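# Cross the mattress pad's two cords in an X

## Task

Lay the mattress pad's two free cords across each other exactly once so they form an X with one cord resting on top of the other. The crossing must lie outward from the bed corner closest to the robot, and no farther along either side rail than it lies outward from that corner. A generous length of each cord must rest on the table past the crossing. At the end the bed must be back where it began, with all four legs on the table and the pad still inside it.

## Robot and tools

Robot: two arms. left_arm carries a five-finger left hand and sits on the +y side, with its base near (+0.014, +0.324, -0.002) m. right_arm carries a right hand, with its base near (+0.042, -0.333, +0.003) m. A post stands behind them. Arm names do not match the left or right side of camera pictures.

Scene frame: the origin is at table-top height, midway between the nominal bases. +x points out over the table, +y toward the left arm, +z up. Positions are in metres, orientations are quaternions (w,x,y,z), and offsets use these same axes.

Hand point: each arm is steered by a point 0.05 m in front of the palm and 0.15 m from the wrist mount along the fingers. Its +z runs along straightened fingers and +y out of the palm. +x runs across the palm, away from the thumb on the right hand and toward it on the left. Straight fingertips end 0.06 to 0.07 m past the point along +z, with finger centre lines 0.06 m back along -y. A wrist bracket on the little-finger side can strike objects.

execute_actions(actions, cameras): actions is a list of actions. Each action is a table of 1 to 15 rows, one row per 1/30 s control step; a short table repeats its last row until step 15. Every row is a single flat list of 28 numbers, each in [-1, 1], and always covers both arms.
- Numbers 1-6: left_arm dx, dy, dz, rx, ry, rz. These are offsets, not poses. They count from that arm's Hand target as it stood when the action began, along scene axes, and the turn is taken about the Hand target's position. 1.0 means 0.6 m or 180 degrees. rx, ry, rz form one rotation vector. Every row of an action counts from that same start, so repeating an offset in a later action moves the arm further. Six zeros ask nothing new of the arm.
- Numbers 7-14: left hand targets, in this order: little, ring, middle, index, thumb_bend, thumb_turn, force_limit, speed. Finger targets are absolute positions: -1 is straight or open, +1 is curled or closed. For thumb_turn, -1 puts the thumb beside the palm and +1 puts it opposite the fingers. force_limit runs from about 0 N at -1 to 10 N at +1 (15 N for the two thumb motors). speed rises from near zero at -1 to full at +0.48 and stays full above that. There is no 'no change' value. To keep a hand as it is, resend the last eight numbers you sent it. If you have sent it nothing yet, send its hand_measured values followed by its hand_force_limit and hand_speed.
- Numbers 15-28: the same fourteen numbers for right_arm.
cameras: a list of camera names, ["all"], or []. If it is left out, images come only when actions is empty.

move(target, speed, blend, blocking, cameras): target is one 28-number row, or a list of up to 15 such rows. All pose offsets in every row count from the Hand targets at the start of the move, not from the previous row. Hand numbers are sent when the arm reaches that row. speed is the path's top speed in m/s (0.002 to 4.3, default 0.25; turning is capped at twice that in rad/s). Give one value, or one per target. blend is a corner-rounding radius in metres for each target in a list; 0, the default, stops at each target. All paths finish together, and the whole move is cut off after 10 s. Paths do not avoid obstacles or the other arm, and faster moves overshoot and hit harder. blocking=false returns after about 0.5 s while the arms keep moving. The result adds a 'move:' line giving the ending (done, off_target, moving, held, fault) and any limits (paced: the command was clipped; held: a check withheld steps).

wait(seconds, 0 to 3600): lets time pass with no new command; it returns early if a running move ends. stop(): brakes a running move. zoom_image(camera, region=[x0,y0,x1,y1]): gives an enlarged crop of that camera's latest image, at most 504x504 pixels, with (0,0) at the top-left. show_instructions(): shows the reference pages. finished_scene(scene=1): ends the scene for good.

Cameras: cam_head_left, cam_head_right, cam_high, cam_low (896x504), cam_left_wrist, cam_right_wrist (672x504, fisheye). Calibration for each is provided.

Reading results: end_effector_position and end_effector_quat_wxyz give each hand point. Hand target is the last commanded pose after clipping, and the next offsets count from it. hand_measured, hand_stopped_by (moving, target, force, stalled, fault) and hand_load_n list six values in motor order; load is positive when the finger is pushed open. A load that falls to about 0 means the grip was lost. Also reported: joint positions, velocities and torques, and motor temperatures.

Behaviour to expect: orientation commands are clipped to within 40 degrees of the current orientation. Hands often come to rest 1 to 3 cm short of the command, usually below it and sometimes by 5 cm, even with nothing touching. The next execute_actions call asks for the Hand target again; otherwise send the remaining gap as an offset. An arm blocked by something keeps pressing until you command it back past its hand point. A finger motor moves only when its target changes by at least 0.002. To grip harder, raise force_limit and send a target more closed than hand_measured. For a gentle close, use speed at or below -0.94. A thumb opposite the fingers encloses objects 0.035 to 0.065 m thick, and thumb-to-index pinches can take light items. Motors heat while holding loads, reaching far, or pushing; a MOTOR HOT line appears at 85 °C, and at 100 °C that arm goes limp for 30 to 60 s.

Avoid: dropping or releasing cords while they move, slamming into or shoving the bed, tipping it or lifting its legs, letting anything leave the table, and letting the hands or arms touch each other, since a moderate hit between the arms can fail the scene. Keep finger forces modest. Leave the bed and pad where they began before finishing.

Each tool is called after ">>>" in YAML: its name, and indented under it one key for each argument.

Reference images:

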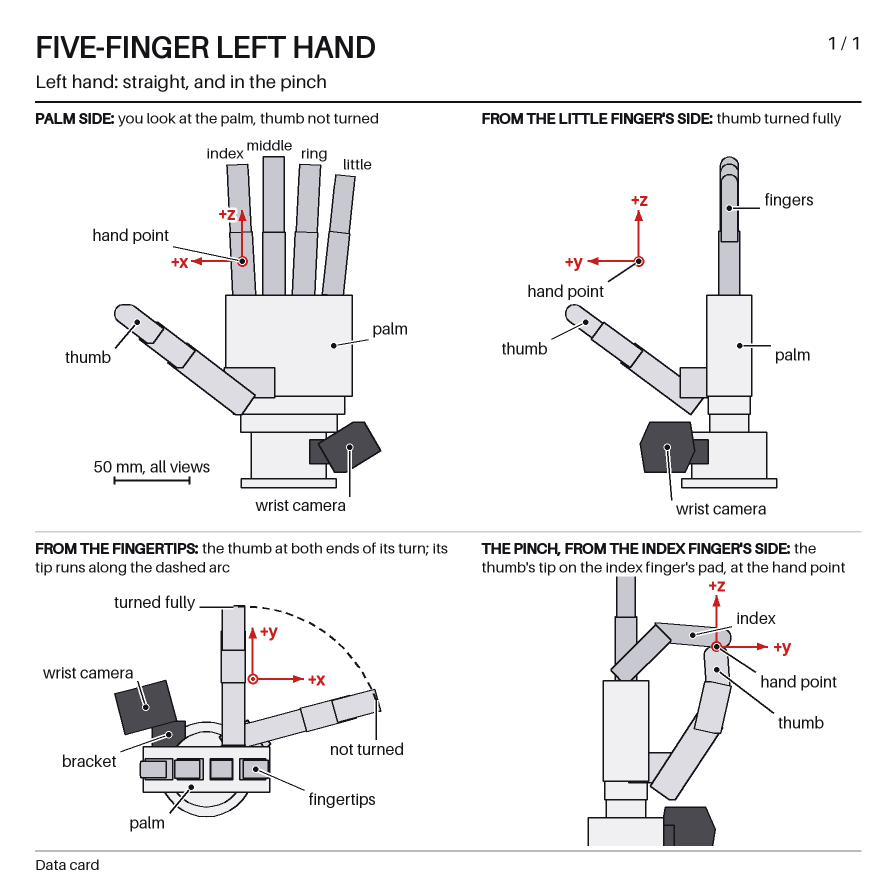

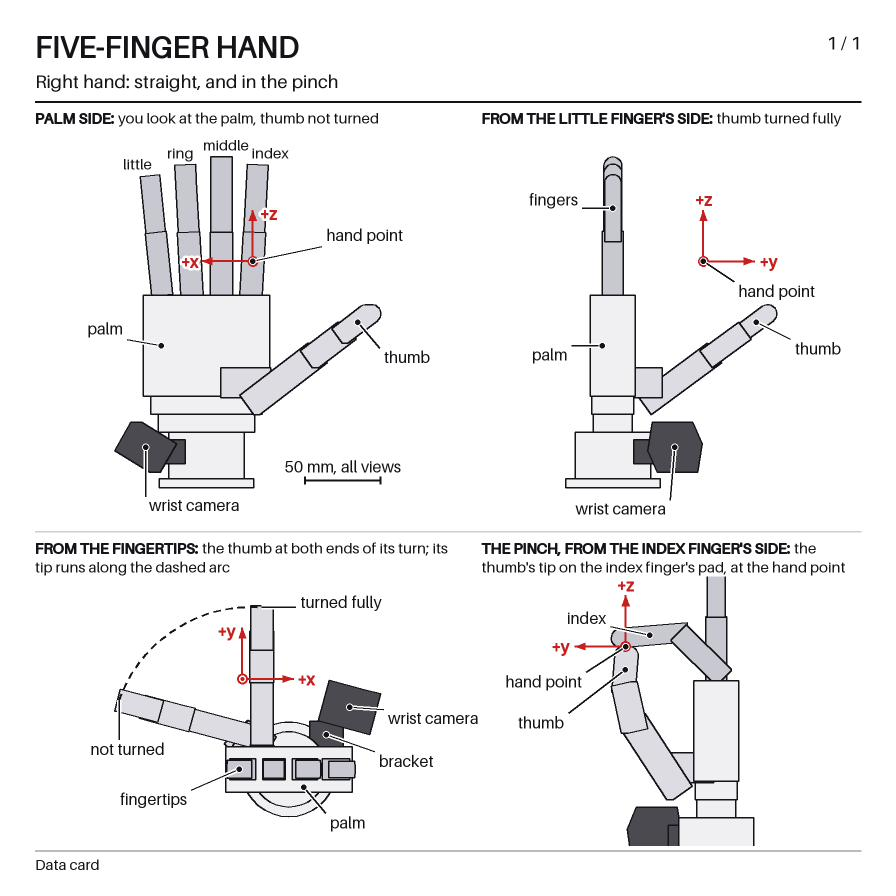

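## Session

>>> execute_actions:
  actions: []

Scene clock: 0.00 s.
left_arm: end_effector_position=(+0.8249, +0.0563, +0.3617) hand_measured=(-1.000, -1.000, -1.000, -1.000, -1.000, -1.000) hand_load_n=(+0.0, +0.0, +0.0, +0.0, +0.0, +0.0) hand_stopped_by=(target, target, target, target, target, target) hand_force_limit=0.00 hand_speed=-0.80 end_effector_quat_wxyz=(+0.062, +0.888, +0.065, +0.450) | right_arm: end_effector_position=(+0.7711, -0.2973, +0.2360) hand_measured=(-1.000, -1.000, -1.000, -1.000, -1.000, -1.000) hand_load_n=(+0.0, +0.0, +0.0, +0.0, +0.0, +0.0) hand_stopped_by=(target, target, target, target, target, target) hand_force_limit=0.00 hand_speed=-0.80 end_effector_quat_wxyz=(-0.073, +0.688, -0.225, +0.686)
Joint positions: left_arm=[-0.287 1.948 2.025 -0.72 -0.198 -1.928] | right_arm=[0.173 1.755 1.233 0.469 0.42 -1.127]
Joint velocities: within noise
Joint torques (N m): no reading
Motor temperatures (°C): left_arm=[31 24 27 21 24 23] | right_arm=[28 27 25 23 27 23]
Heat: left arm: hottest waist 31 °C; right arm: hottest waist 28 °C.
Hand target: left_arm +0.8268, +0.0557, +0.3832; +0.069, +0.880, +0.067, +0.465 | right_arm +0.7766, -0.2962, +0.2484; -0.077, +0.680, -0.226, +0.693

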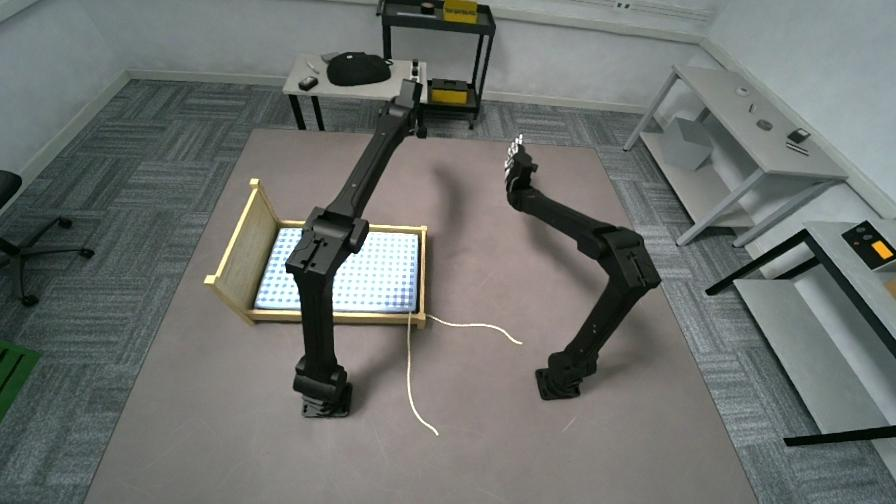

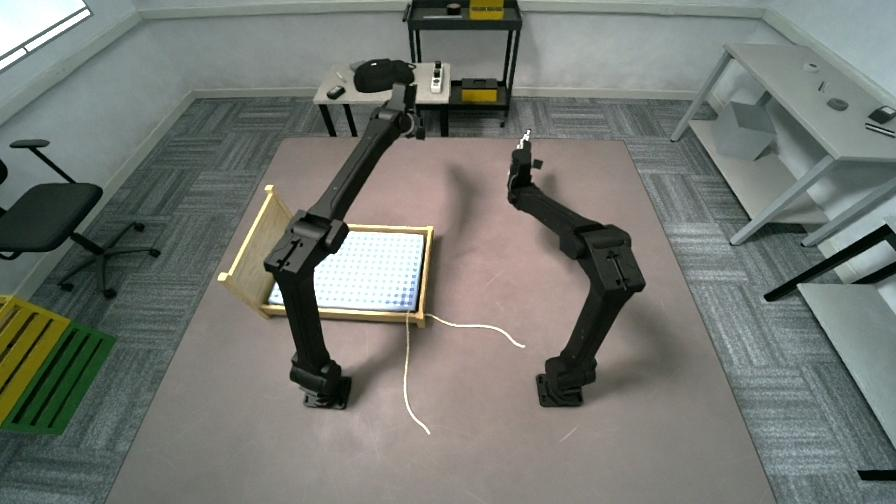

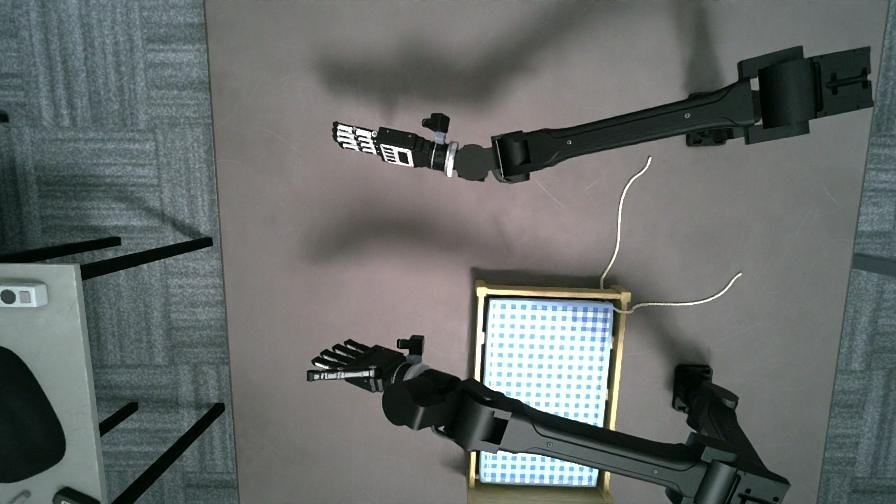

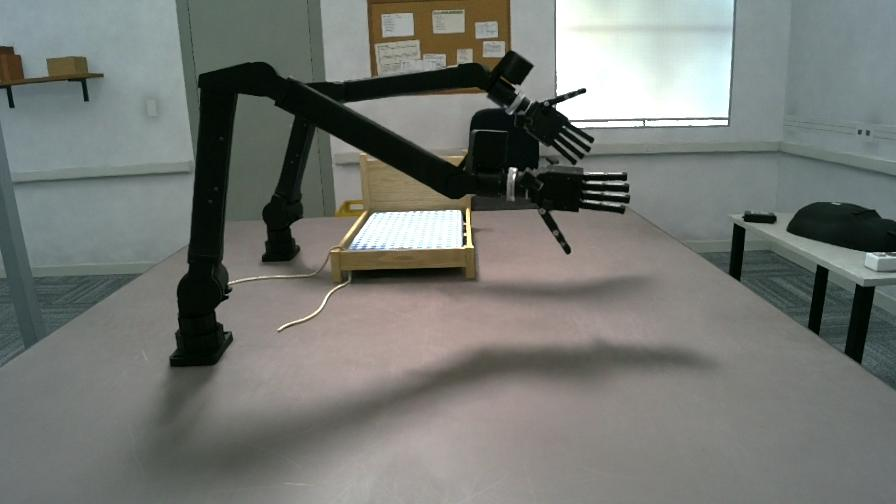

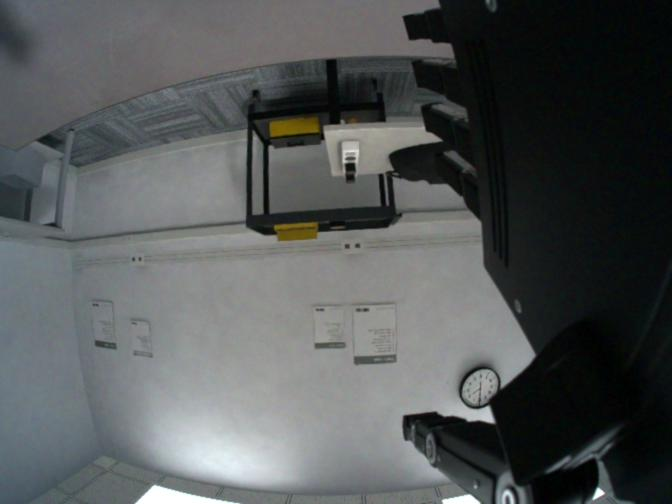

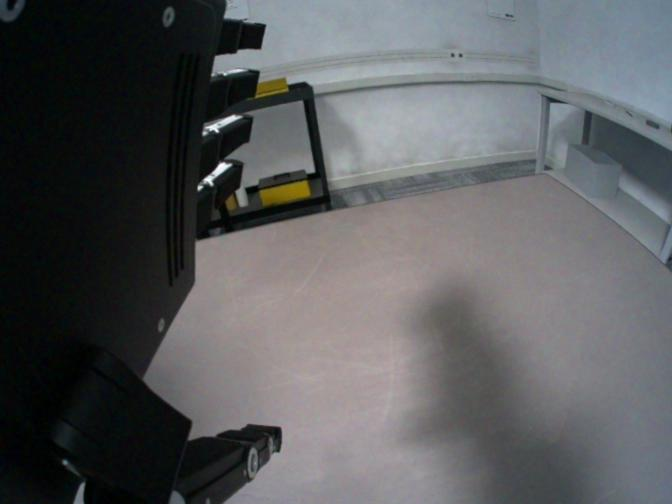

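>>> zoom_image:
  camera: "cam_high"
  region: [560, 130, 780, 350]

>>> zoom_image:
  camera: "cam_low"
  region: [200, 200, 500, 350]

>>> zoom_image:
  camera: "cam_head_right"
  region: [360, 270, 560, 450]

Scaled by 2.291 from the camera's image (finer frame: 1280x720).

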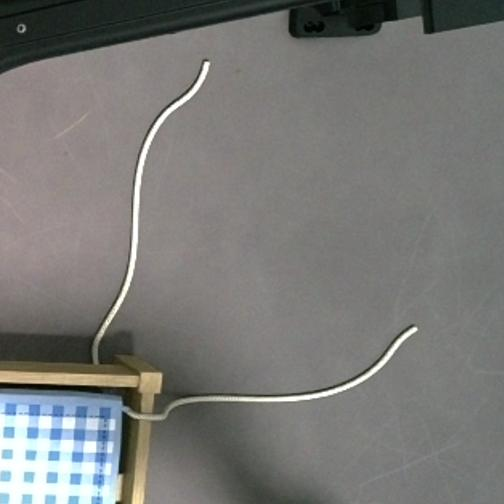

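Scaled by 1.680 from the camera's image (finer frame: 1280x720).

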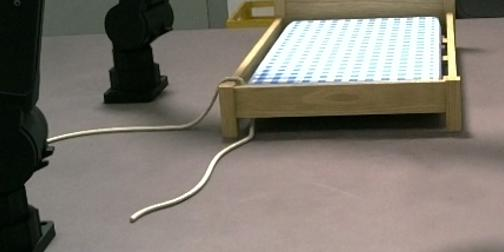

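Scaled by 2.520 from the camera's image (finer frame: 1280x720).

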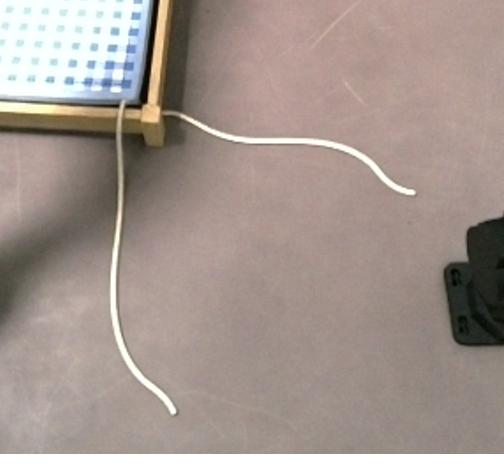

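>>> move:
  target: [-0.711,-0.293,-0.089,0.4619,-0.2057,-0.5464,1,1,0,0,-0.5,1,0,-0.3,0,0,0,0,0,0,-1,-1,-1,-1,-1,-1,0,-0.8]
  cameras: ["all"]

Scene clock: 20.50 s.
left_arm: end_effector_position=(+0.3990, -0.1133, +0.2945) hand_measured=(+1.000, +1.000, +0.000, +0.000, -0.500, +1.000) hand_load_n=(+0.0, +0.0, +0.0, +0.0, +0.0, +0.0) hand_stopped_by=(target, target, target, target, target, target) hand_force_limit=0.00 hand_speed=-0.30 end_effector_quat_wxyz=(+0.132, -0.324, +0.859, -0.374) | right_arm: end_effector_position=(+0.7711, -0.2973, +0.2360) hand_measured=(-1.000, -1.000, -1.000, -1.000, -1.000, -1.000) hand_load_n=(+0.0, +0.0, +0.0, +0.0, +0.0, +0.0) hand_stopped_by=(target, target, target, target, target, target) hand_force_limit=0.00 hand_speed=-0.80 end_effector_quat_wxyz=(-0.073, +0.688, -0.225, +0.686)
Joint positions: left_arm=[-0.753 1.462 1.486 -0.781 0.069 0.042] | right_arm=[0.173 1.755 1.233 0.469 0.42 -1.127]
Joint torques (N m): left_arm=[-1.79 -13.16 14.05 1.81 -0.18 0.21] | right_arm=[1.55 -14.51 9.5 2.28 -0.06 -0.04]
Heat: left arm: hottest waist 31 °C; right arm: hottest waist 28 °C.
Hand target: left_arm +0.4001, -0.1201, +0.3299; +0.145, -0.310, +0.852, -0.397 | right_arm +0.7766, -0.2962, +0.2484; -0.077, +0.680, -0.226, +0.693
Off the commanded pose: left_arm 0.036 m, 4 deg | right_arm 0.014 m, 1 deg.
move: off_target (left_arm)
cam_left_wrist: T_world_to_cam=[[0.20167, -0.66196, 0.7219, -0.37037], [-0.97875, -0.10818, 0.17422, 0.32578], [-0.03723, -0.74169, -0.66971, 0.24313]] pos_world=[0.4026, -0.02959, 0.37344]

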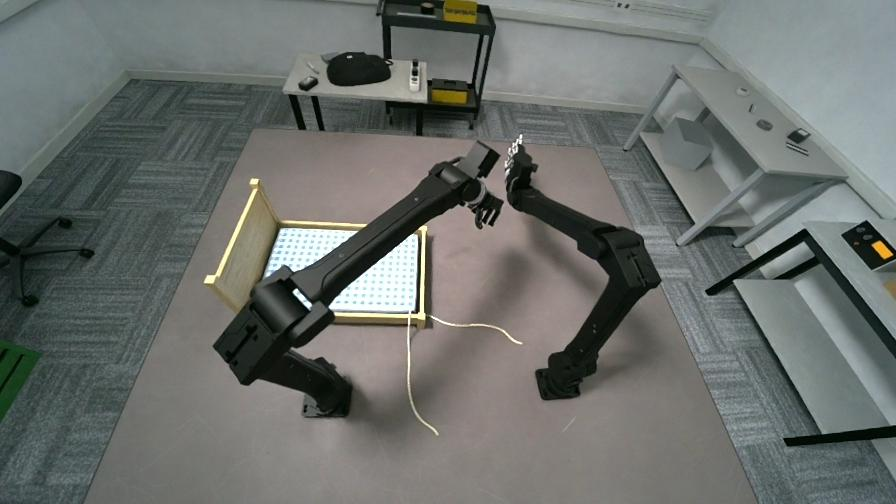

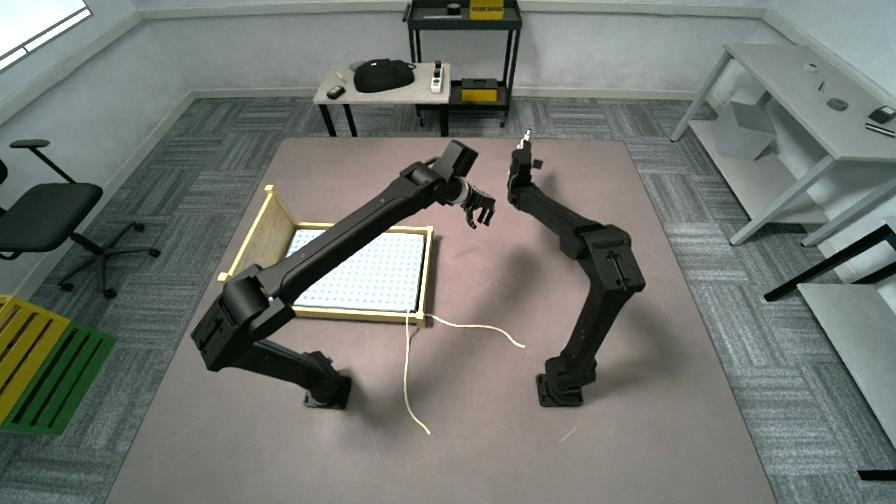

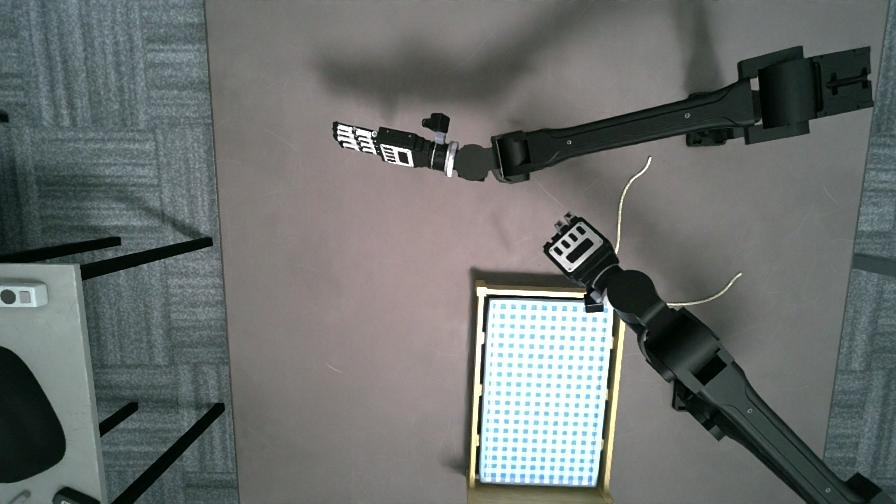

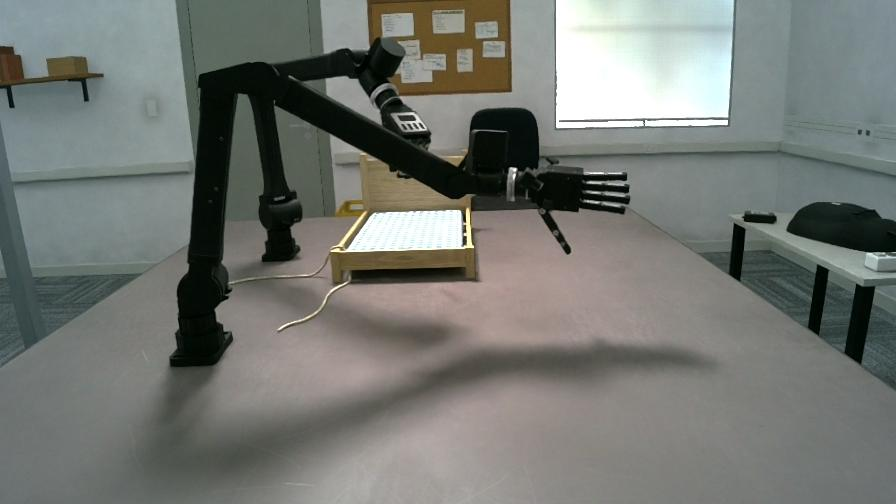

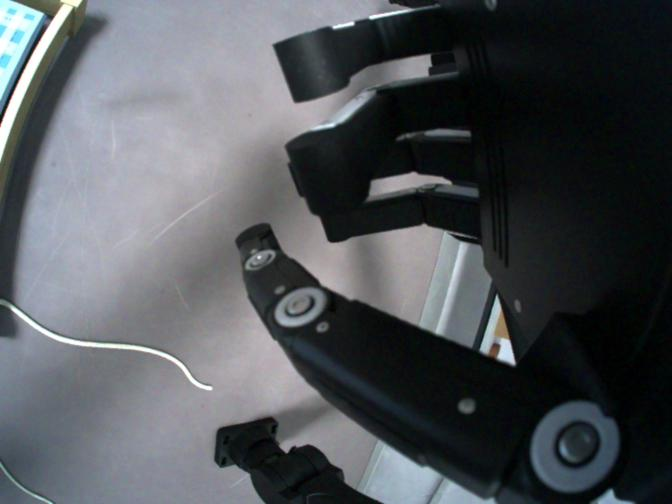

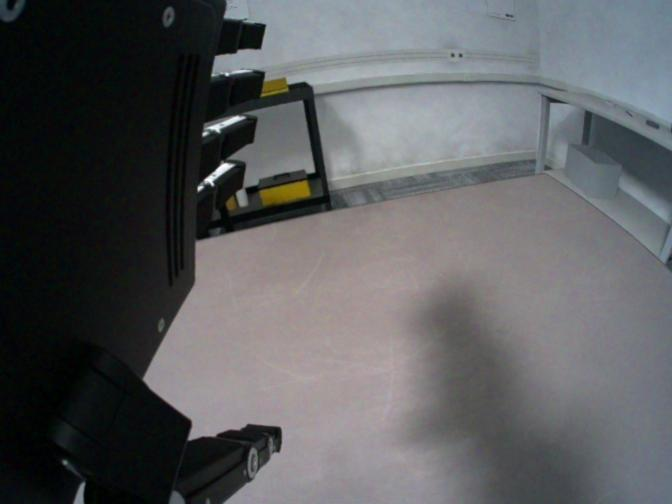

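>>> move:
  target: [-0.357,-0.133,-0.275,0,0,0,1,1,0,0,-0.5,1,0,-0.3,0,0,0,0,0,0,-1,-1,-1,-1,-1,-1,0,-0.8]
  cameras: ["cam_high","cam_low","cam_left_wrist","cam_head_right"]

Scene clock: 23.70 s.
left_arm: end_effector_position=(+0.1863, -0.1945, +0.1682) hand_measured=(+1.000, +1.000, +0.000, +0.000, -0.500, +1.000) hand_load_n=(+0.0, +0.0, +0.0, +0.0, +0.0, +0.0) hand_stopped_by=(target, target, target, target, target, target) hand_force_limit=0.00 hand_speed=-0.30 end_effector_quat_wxyz=(+0.147, -0.305, +0.855, -0.393) | right_arm: end_effector_position=(+0.7711, -0.2973, +0.2360) hand_measured=(-1.000, -1.000, -1.000, -1.000, -1.000, -1.000) hand_load_n=(+0.0, +0.0, +0.0, +0.0, +0.0, -0.5) hand_stopped_by=(target, target, target, target, target, target) hand_force_limit=0.00 hand_speed=-0.80 end_effector_quat_wxyz=(-0.073, +0.688, -0.225, +0.686)
Joint positions: left_arm=[-1.254 1.385 1.057 -0.418 -0.306 -0.256] | right_arm=[0.173 1.755 1.233 0.469 0.42 -1.127]
Joint torques (N m): left_arm=[-1.26 -8.88 9.4 3.1 -0.39 -0.1] | right_arm=[1.61 -14.45 9.47 2.25 -0.06 -0.05]
Heat: left arm: hottest waist 31 °C; right arm: hottest elbow 29 °C.
Hand target: left_arm +0.1859, -0.2000, +0.1648; +0.145, -0.310, +0.852, -0.397 | right_arm +0.7766, -0.2962, +0.2484; -0.077, +0.680, -0.226, +0.693
Off the commanded pose: left_arm 0.006 m, 1 deg | right_arm 0.014 m, 1 deg.
move: done
cam_left_wrist: T_world_to_cam=[[0.14544, -0.65134, 0.74471, -0.28143], [-0.98916, -0.08053, 0.12275, 0.14679], [-0.01998, -0.7545, -0.656, 0.08244]] pos_world=[0.18777, -0.10928, 0.24564]
Images, in order (width x height): cam_head_right 896x504, cam_high 896x504, cam_low 896x504, cam_left_wrist 672x504.

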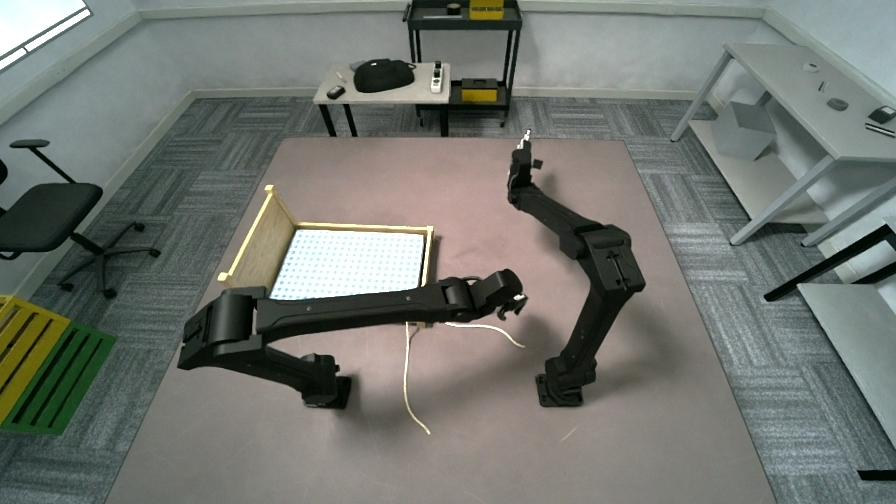

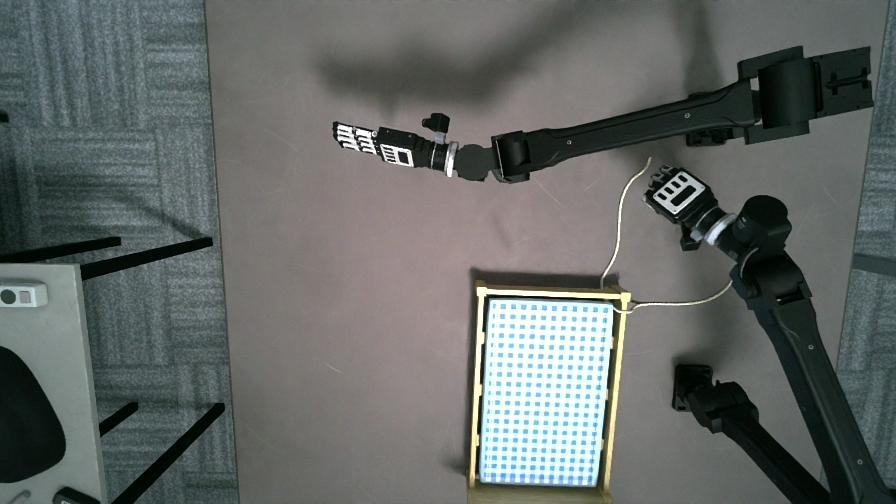

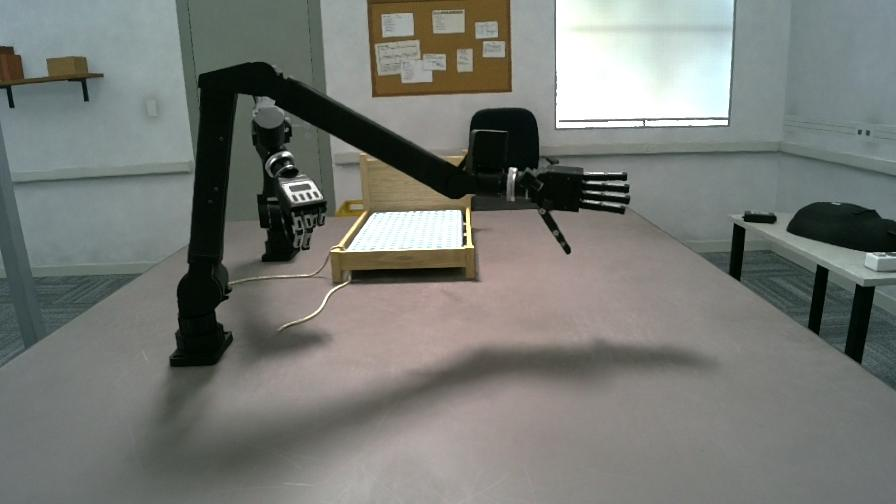

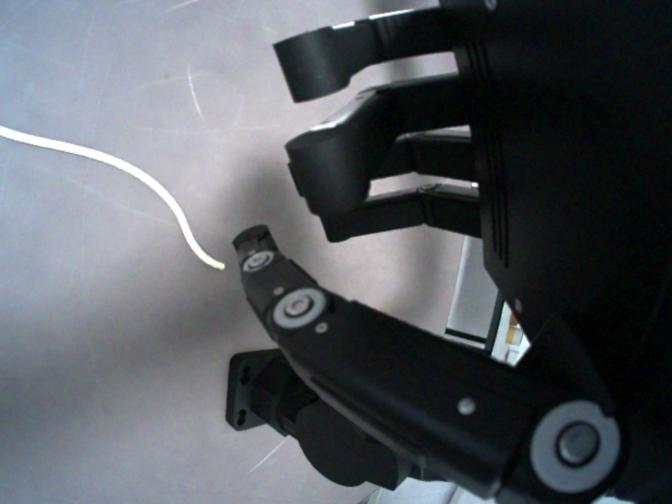

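>>> move:
  target: [-0.0132,-0.0325,-0.163,-0.0426,-0.0357,0.0556,1,1,0,0,-0.3,1,0,-0.3,0,0,0,0,0,0,-1,-1,-1,-1,-1,-1,0,-0.8]
  cameras: ["cam_high","cam_low","cam_left_wrist","cam_head_right"]

>>> zoom_image:
  camera: "cam_low"
  region: [220, 200, 400, 350]

Scene clock: 29.43 s.
left_arm: end_effector_position=(+0.1828, -0.2113, +0.0600) hand_measured=(+1.000, +1.000, +0.000, +0.000, -0.300, +1.000) hand_load_n=(+0.0, +0.0, +0.0, +0.0, +0.0, +0.0) hand_stopped_by=(target, target, target, target, target, target) hand_force_limit=0.00 hand_speed=-0.30 end_effector_quat_wxyz=(+0.212, -0.366, +0.791, -0.442) | right_arm: end_effector_position=(+0.7711, -0.2973, +0.2360) hand_measured=(-1.000, -1.000, -1.000, -1.000, -1.000, -1.000) hand_load_n=(+0.0, +0.0, +0.0, +0.0, +0.0, +0.0) hand_stopped_by=(target, target, target, target, target, target) hand_force_limit=0.00 hand_speed=-0.80 end_effector_quat_wxyz=(-0.073, +0.688, -0.225, +0.686)
Joint positions: left_arm=[-1.351 1.564 0.852 0.048 -0.571 -0.387] | right_arm=[0.173 1.755 1.233 0.469 0.42 -1.127]
Joint torques (N m): left_arm=[-1.96 -10.93 8.18 3.19 -0.53 -0.11] | right_arm=[1.61 -14.45 9.47 2.24 -0.06 -0.04]
Heat: left arm: hottest waist 31 °C; right arm: hottest elbow 29 °C.
Hand target: left_arm +0.1781, -0.2194, +0.0671; +0.205, -0.369, +0.783, -0.456 | right_arm +0.7766, -0.2962, +0.2484; -0.077, +0.680, -0.226, +0.693
Off the commanded pose: left_arm 0.012 m, 2 deg | right_arm 0.014 m, 1 deg.
move: off_target (left_arm)
cam_left_wrist: T_world_to_cam=[[0.16462, -0.53428, 0.82912, -0.19517], [-0.96782, -0.2497, 0.03125, 0.12112], [0.19033, -0.80759, -0.55819, -0.05682]] pos_world=[0.16017, -0.11992, 0.12632]
Images, in order (width x height): cam_head_right 896x504, cam_high 896x504, cam_low 896x504, cam_left_wrist 672x504.

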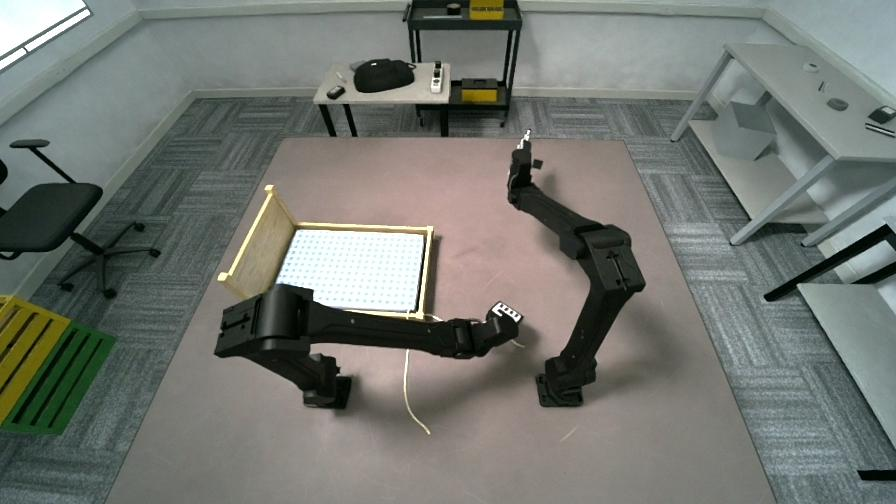

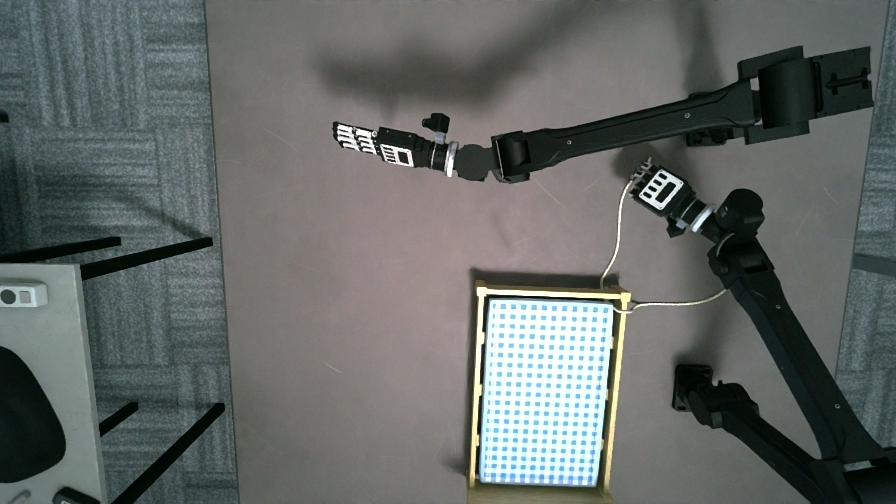

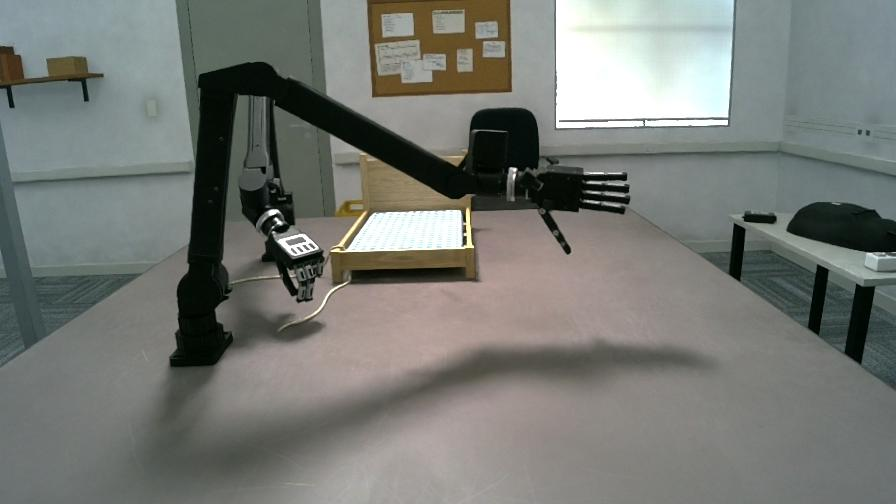

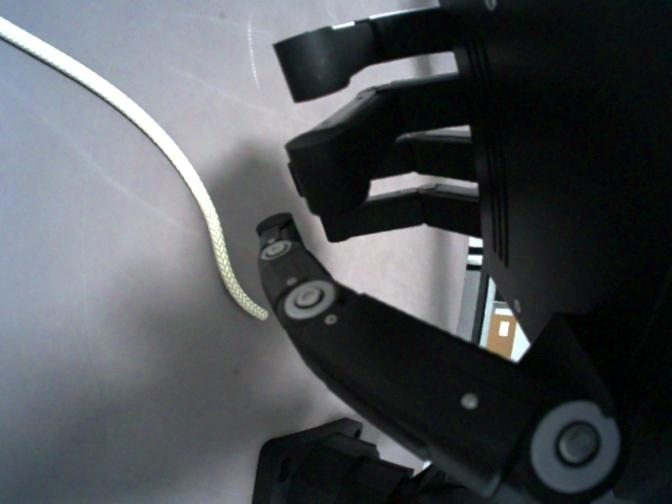

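Scaled by 2.800 from the camera's image (finer frame: 1280x720).

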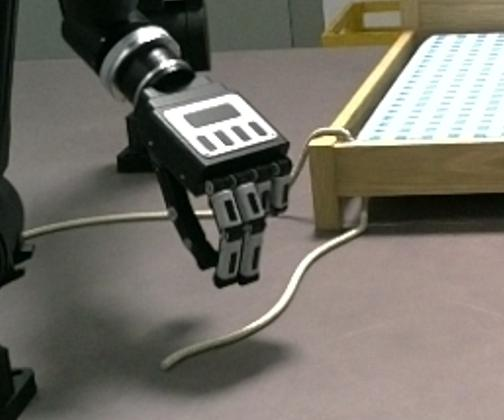

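>>> move:
  target: [-0.0122,-0.0062,-0.0633,0,0,0,1,1,0,0,-0.3,1,0,-0.3,0,0,0,0,0,0,-1,-1,-1,-1,-1,-1,0,-0.8]
  speed: 0.06
  cameras: ["cam_high","cam_low","cam_left_wrist"]

>>> zoom_image:
  camera: "cam_low"
  region: [250, 240, 350, 340]

Scene clock: 33.50 s.
left_arm: end_effector_position=(+0.1793, -0.2181, +0.0315) hand_measured=(+1.000, +1.000, +0.000, +0.000, -0.300, +1.000) hand_load_n=(+0.0, +0.0, +0.0, +0.0, +0.0, +0.5) hand_stopped_by=(target, target, target, target, target, target) hand_force_limit=0.00 hand_speed=-0.30 end_effector_quat_wxyz=(+0.211, -0.369, +0.785, -0.450) | right_arm: end_effector_position=(+0.7711, -0.2973, +0.2360) hand_measured=(-1.000, -1.000, -1.000, -1.000, -1.000, -1.000) hand_load_n=(+0.0, +0.0, +0.0, +0.0, +0.0, +0.0) hand_stopped_by=(target, target, target, target, target, target) hand_force_limit=0.00 hand_speed=-0.80 end_effector_quat_wxyz=(-0.073, +0.688, -0.225, +0.686)
Joint positions: left_arm=[-1.364 1.637 0.832 0.152 -0.585 -0.4] | right_arm=[0.173 1.755 1.233 0.469 0.42 -1.127]
Joint torques (N m): left_arm=[-2.43 -10.52 7.19 3.17 -0.53 -0.1] | right_arm=[1.67 -14.51 9.48 2.28 -0.07 -0.04]
Motor temperatures (°C): left_arm=[31 25 30 22 24 23] | right_arm=[28 28 30 23 26 23]
Heat: left arm: hottest waist 31 °C; right arm: hottest elbow 30 °C.
Hand target: left_arm +0.1707, -0.2230, +0.0290; +0.205, -0.369, +0.784, -0.456 | right_arm +0.7766, -0.2962, +0.2484; -0.077, +0.680, -0.226, +0.693
Off the commanded pose: left_arm 0.010 m, 1 deg | right_arm 0.014 m, 1 deg.
move: done
cam_left_wrist: T_world_to_cam=[[0.16466, -0.51763, 0.83961, -0.1713], [-0.96647, -0.25471, 0.03251, 0.11553], [0.19703, -0.81681, -0.54222, -0.08125]] pos_world=[0.15587, -0.12561, 0.09601]

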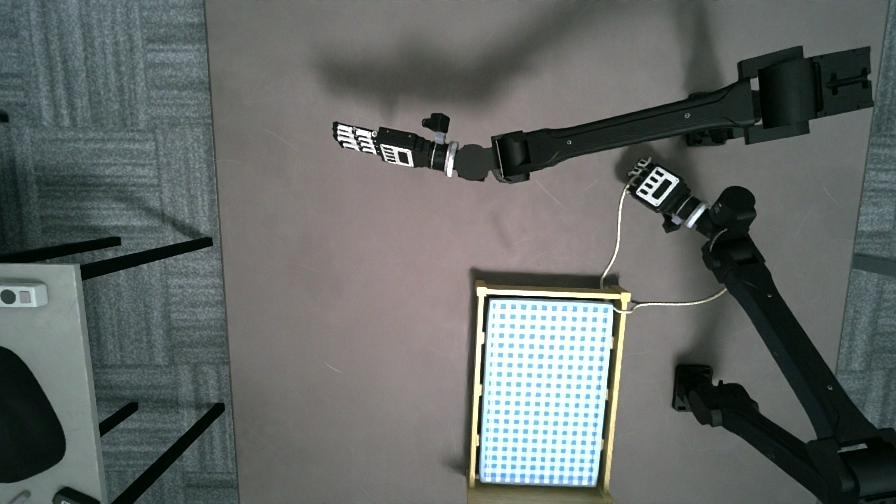

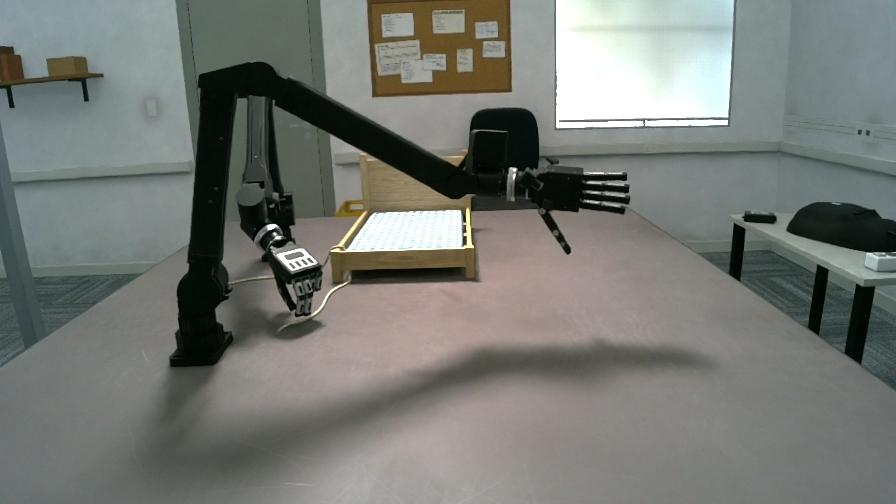

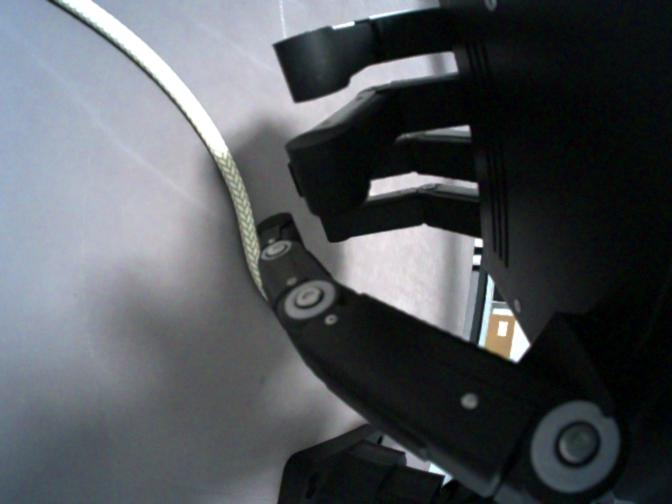

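Scaled by 5.040 from the camera's image (finer frame: 1280x720).

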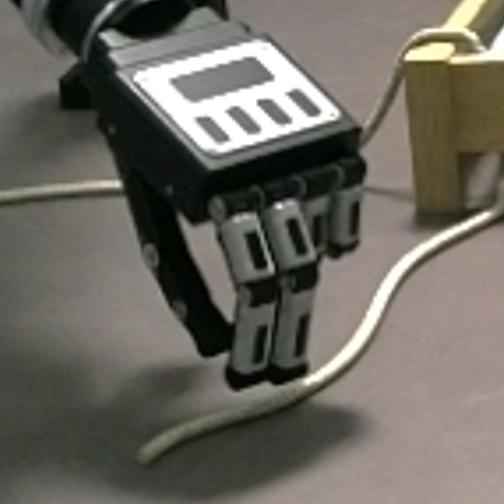

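>>> move:
  target: [-0.0033,0.0142,0,0,0,-0.044,1,1,0,0,-0.3,1,0,-0.3,0,0,0,0,0,0,-1,-1,-1,-1,-1,-1,0,-0.8]
  speed: 0.06
  cameras: ["cam_left_wrist"]

Scene clock: 36.60 s.
left_arm: end_effector_position=(+0.1590, -0.2140, +0.0173) hand_measured=(+1.000, +1.000, +0.000, +0.000, -0.300, +1.000) hand_load_n=(+0.0, +0.0, +0.0, +0.0, +0.0, +0.0) hand_stopped_by=(target, target, target, target, target, target) hand_force_limit=0.00 hand_speed=-0.30 end_effector_quat_wxyz=(+0.170, -0.312, +0.816, -0.457) | right_arm: end_effector_position=(+0.7711, -0.2973, +0.2360) hand_measured=(-1.000, -1.000, -1.000, -1.000, -1.000, -1.000) hand_load_n=(+0.0, +0.0, +0.0, +0.0, +0.0, +0.0) hand_stopped_by=(target, target, target, target, target, target) hand_force_limit=0.00 hand_speed=-0.80 end_effector_quat_wxyz=(-0.073, +0.688, -0.225, +0.686)
Joint positions: left_arm=[-1.357 1.636 0.778 0.236 -0.446 -0.308] | right_arm=[0.173 1.755 1.233 0.469 0.42 -1.127]
Joint torques (N m): left_arm=[0.62 -12.69 6.74 3.22 -0.16 0.2] | right_arm=[1.61 -14.51 9.46 2.25 -0.06 -0.04]
Heat: left arm: hottest waist 31 °C; right arm: hottest elbow 30 °C.
Hand target: left_arm +0.1687, -0.2144, +0.0289; +0.173, -0.314, +0.807, -0.469 | right_arm +0.7766, -0.2962, +0.2484; -0.077, +0.680, -0.226, +0.693
Off the commanded pose: left_arm 0.015 m, 2 deg | right_arm 0.014 m, 1 deg.
move: off_target (left_arm)
cam_left_wrist: T_world_to_cam=[[0.10077, -0.54636, 0.83147, -0.14966], [-0.99307, -0.10601, 0.0507, 0.13317], [0.06045, -0.83081, -0.55326, -0.06267]] pos_world=[0.15112, -0.11972, 0.08302]

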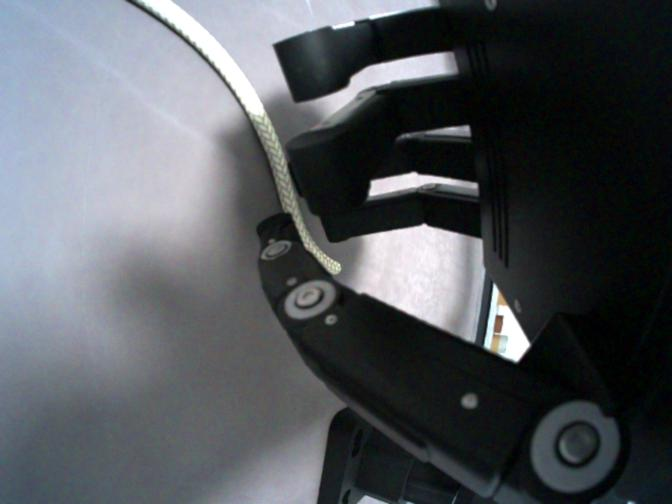

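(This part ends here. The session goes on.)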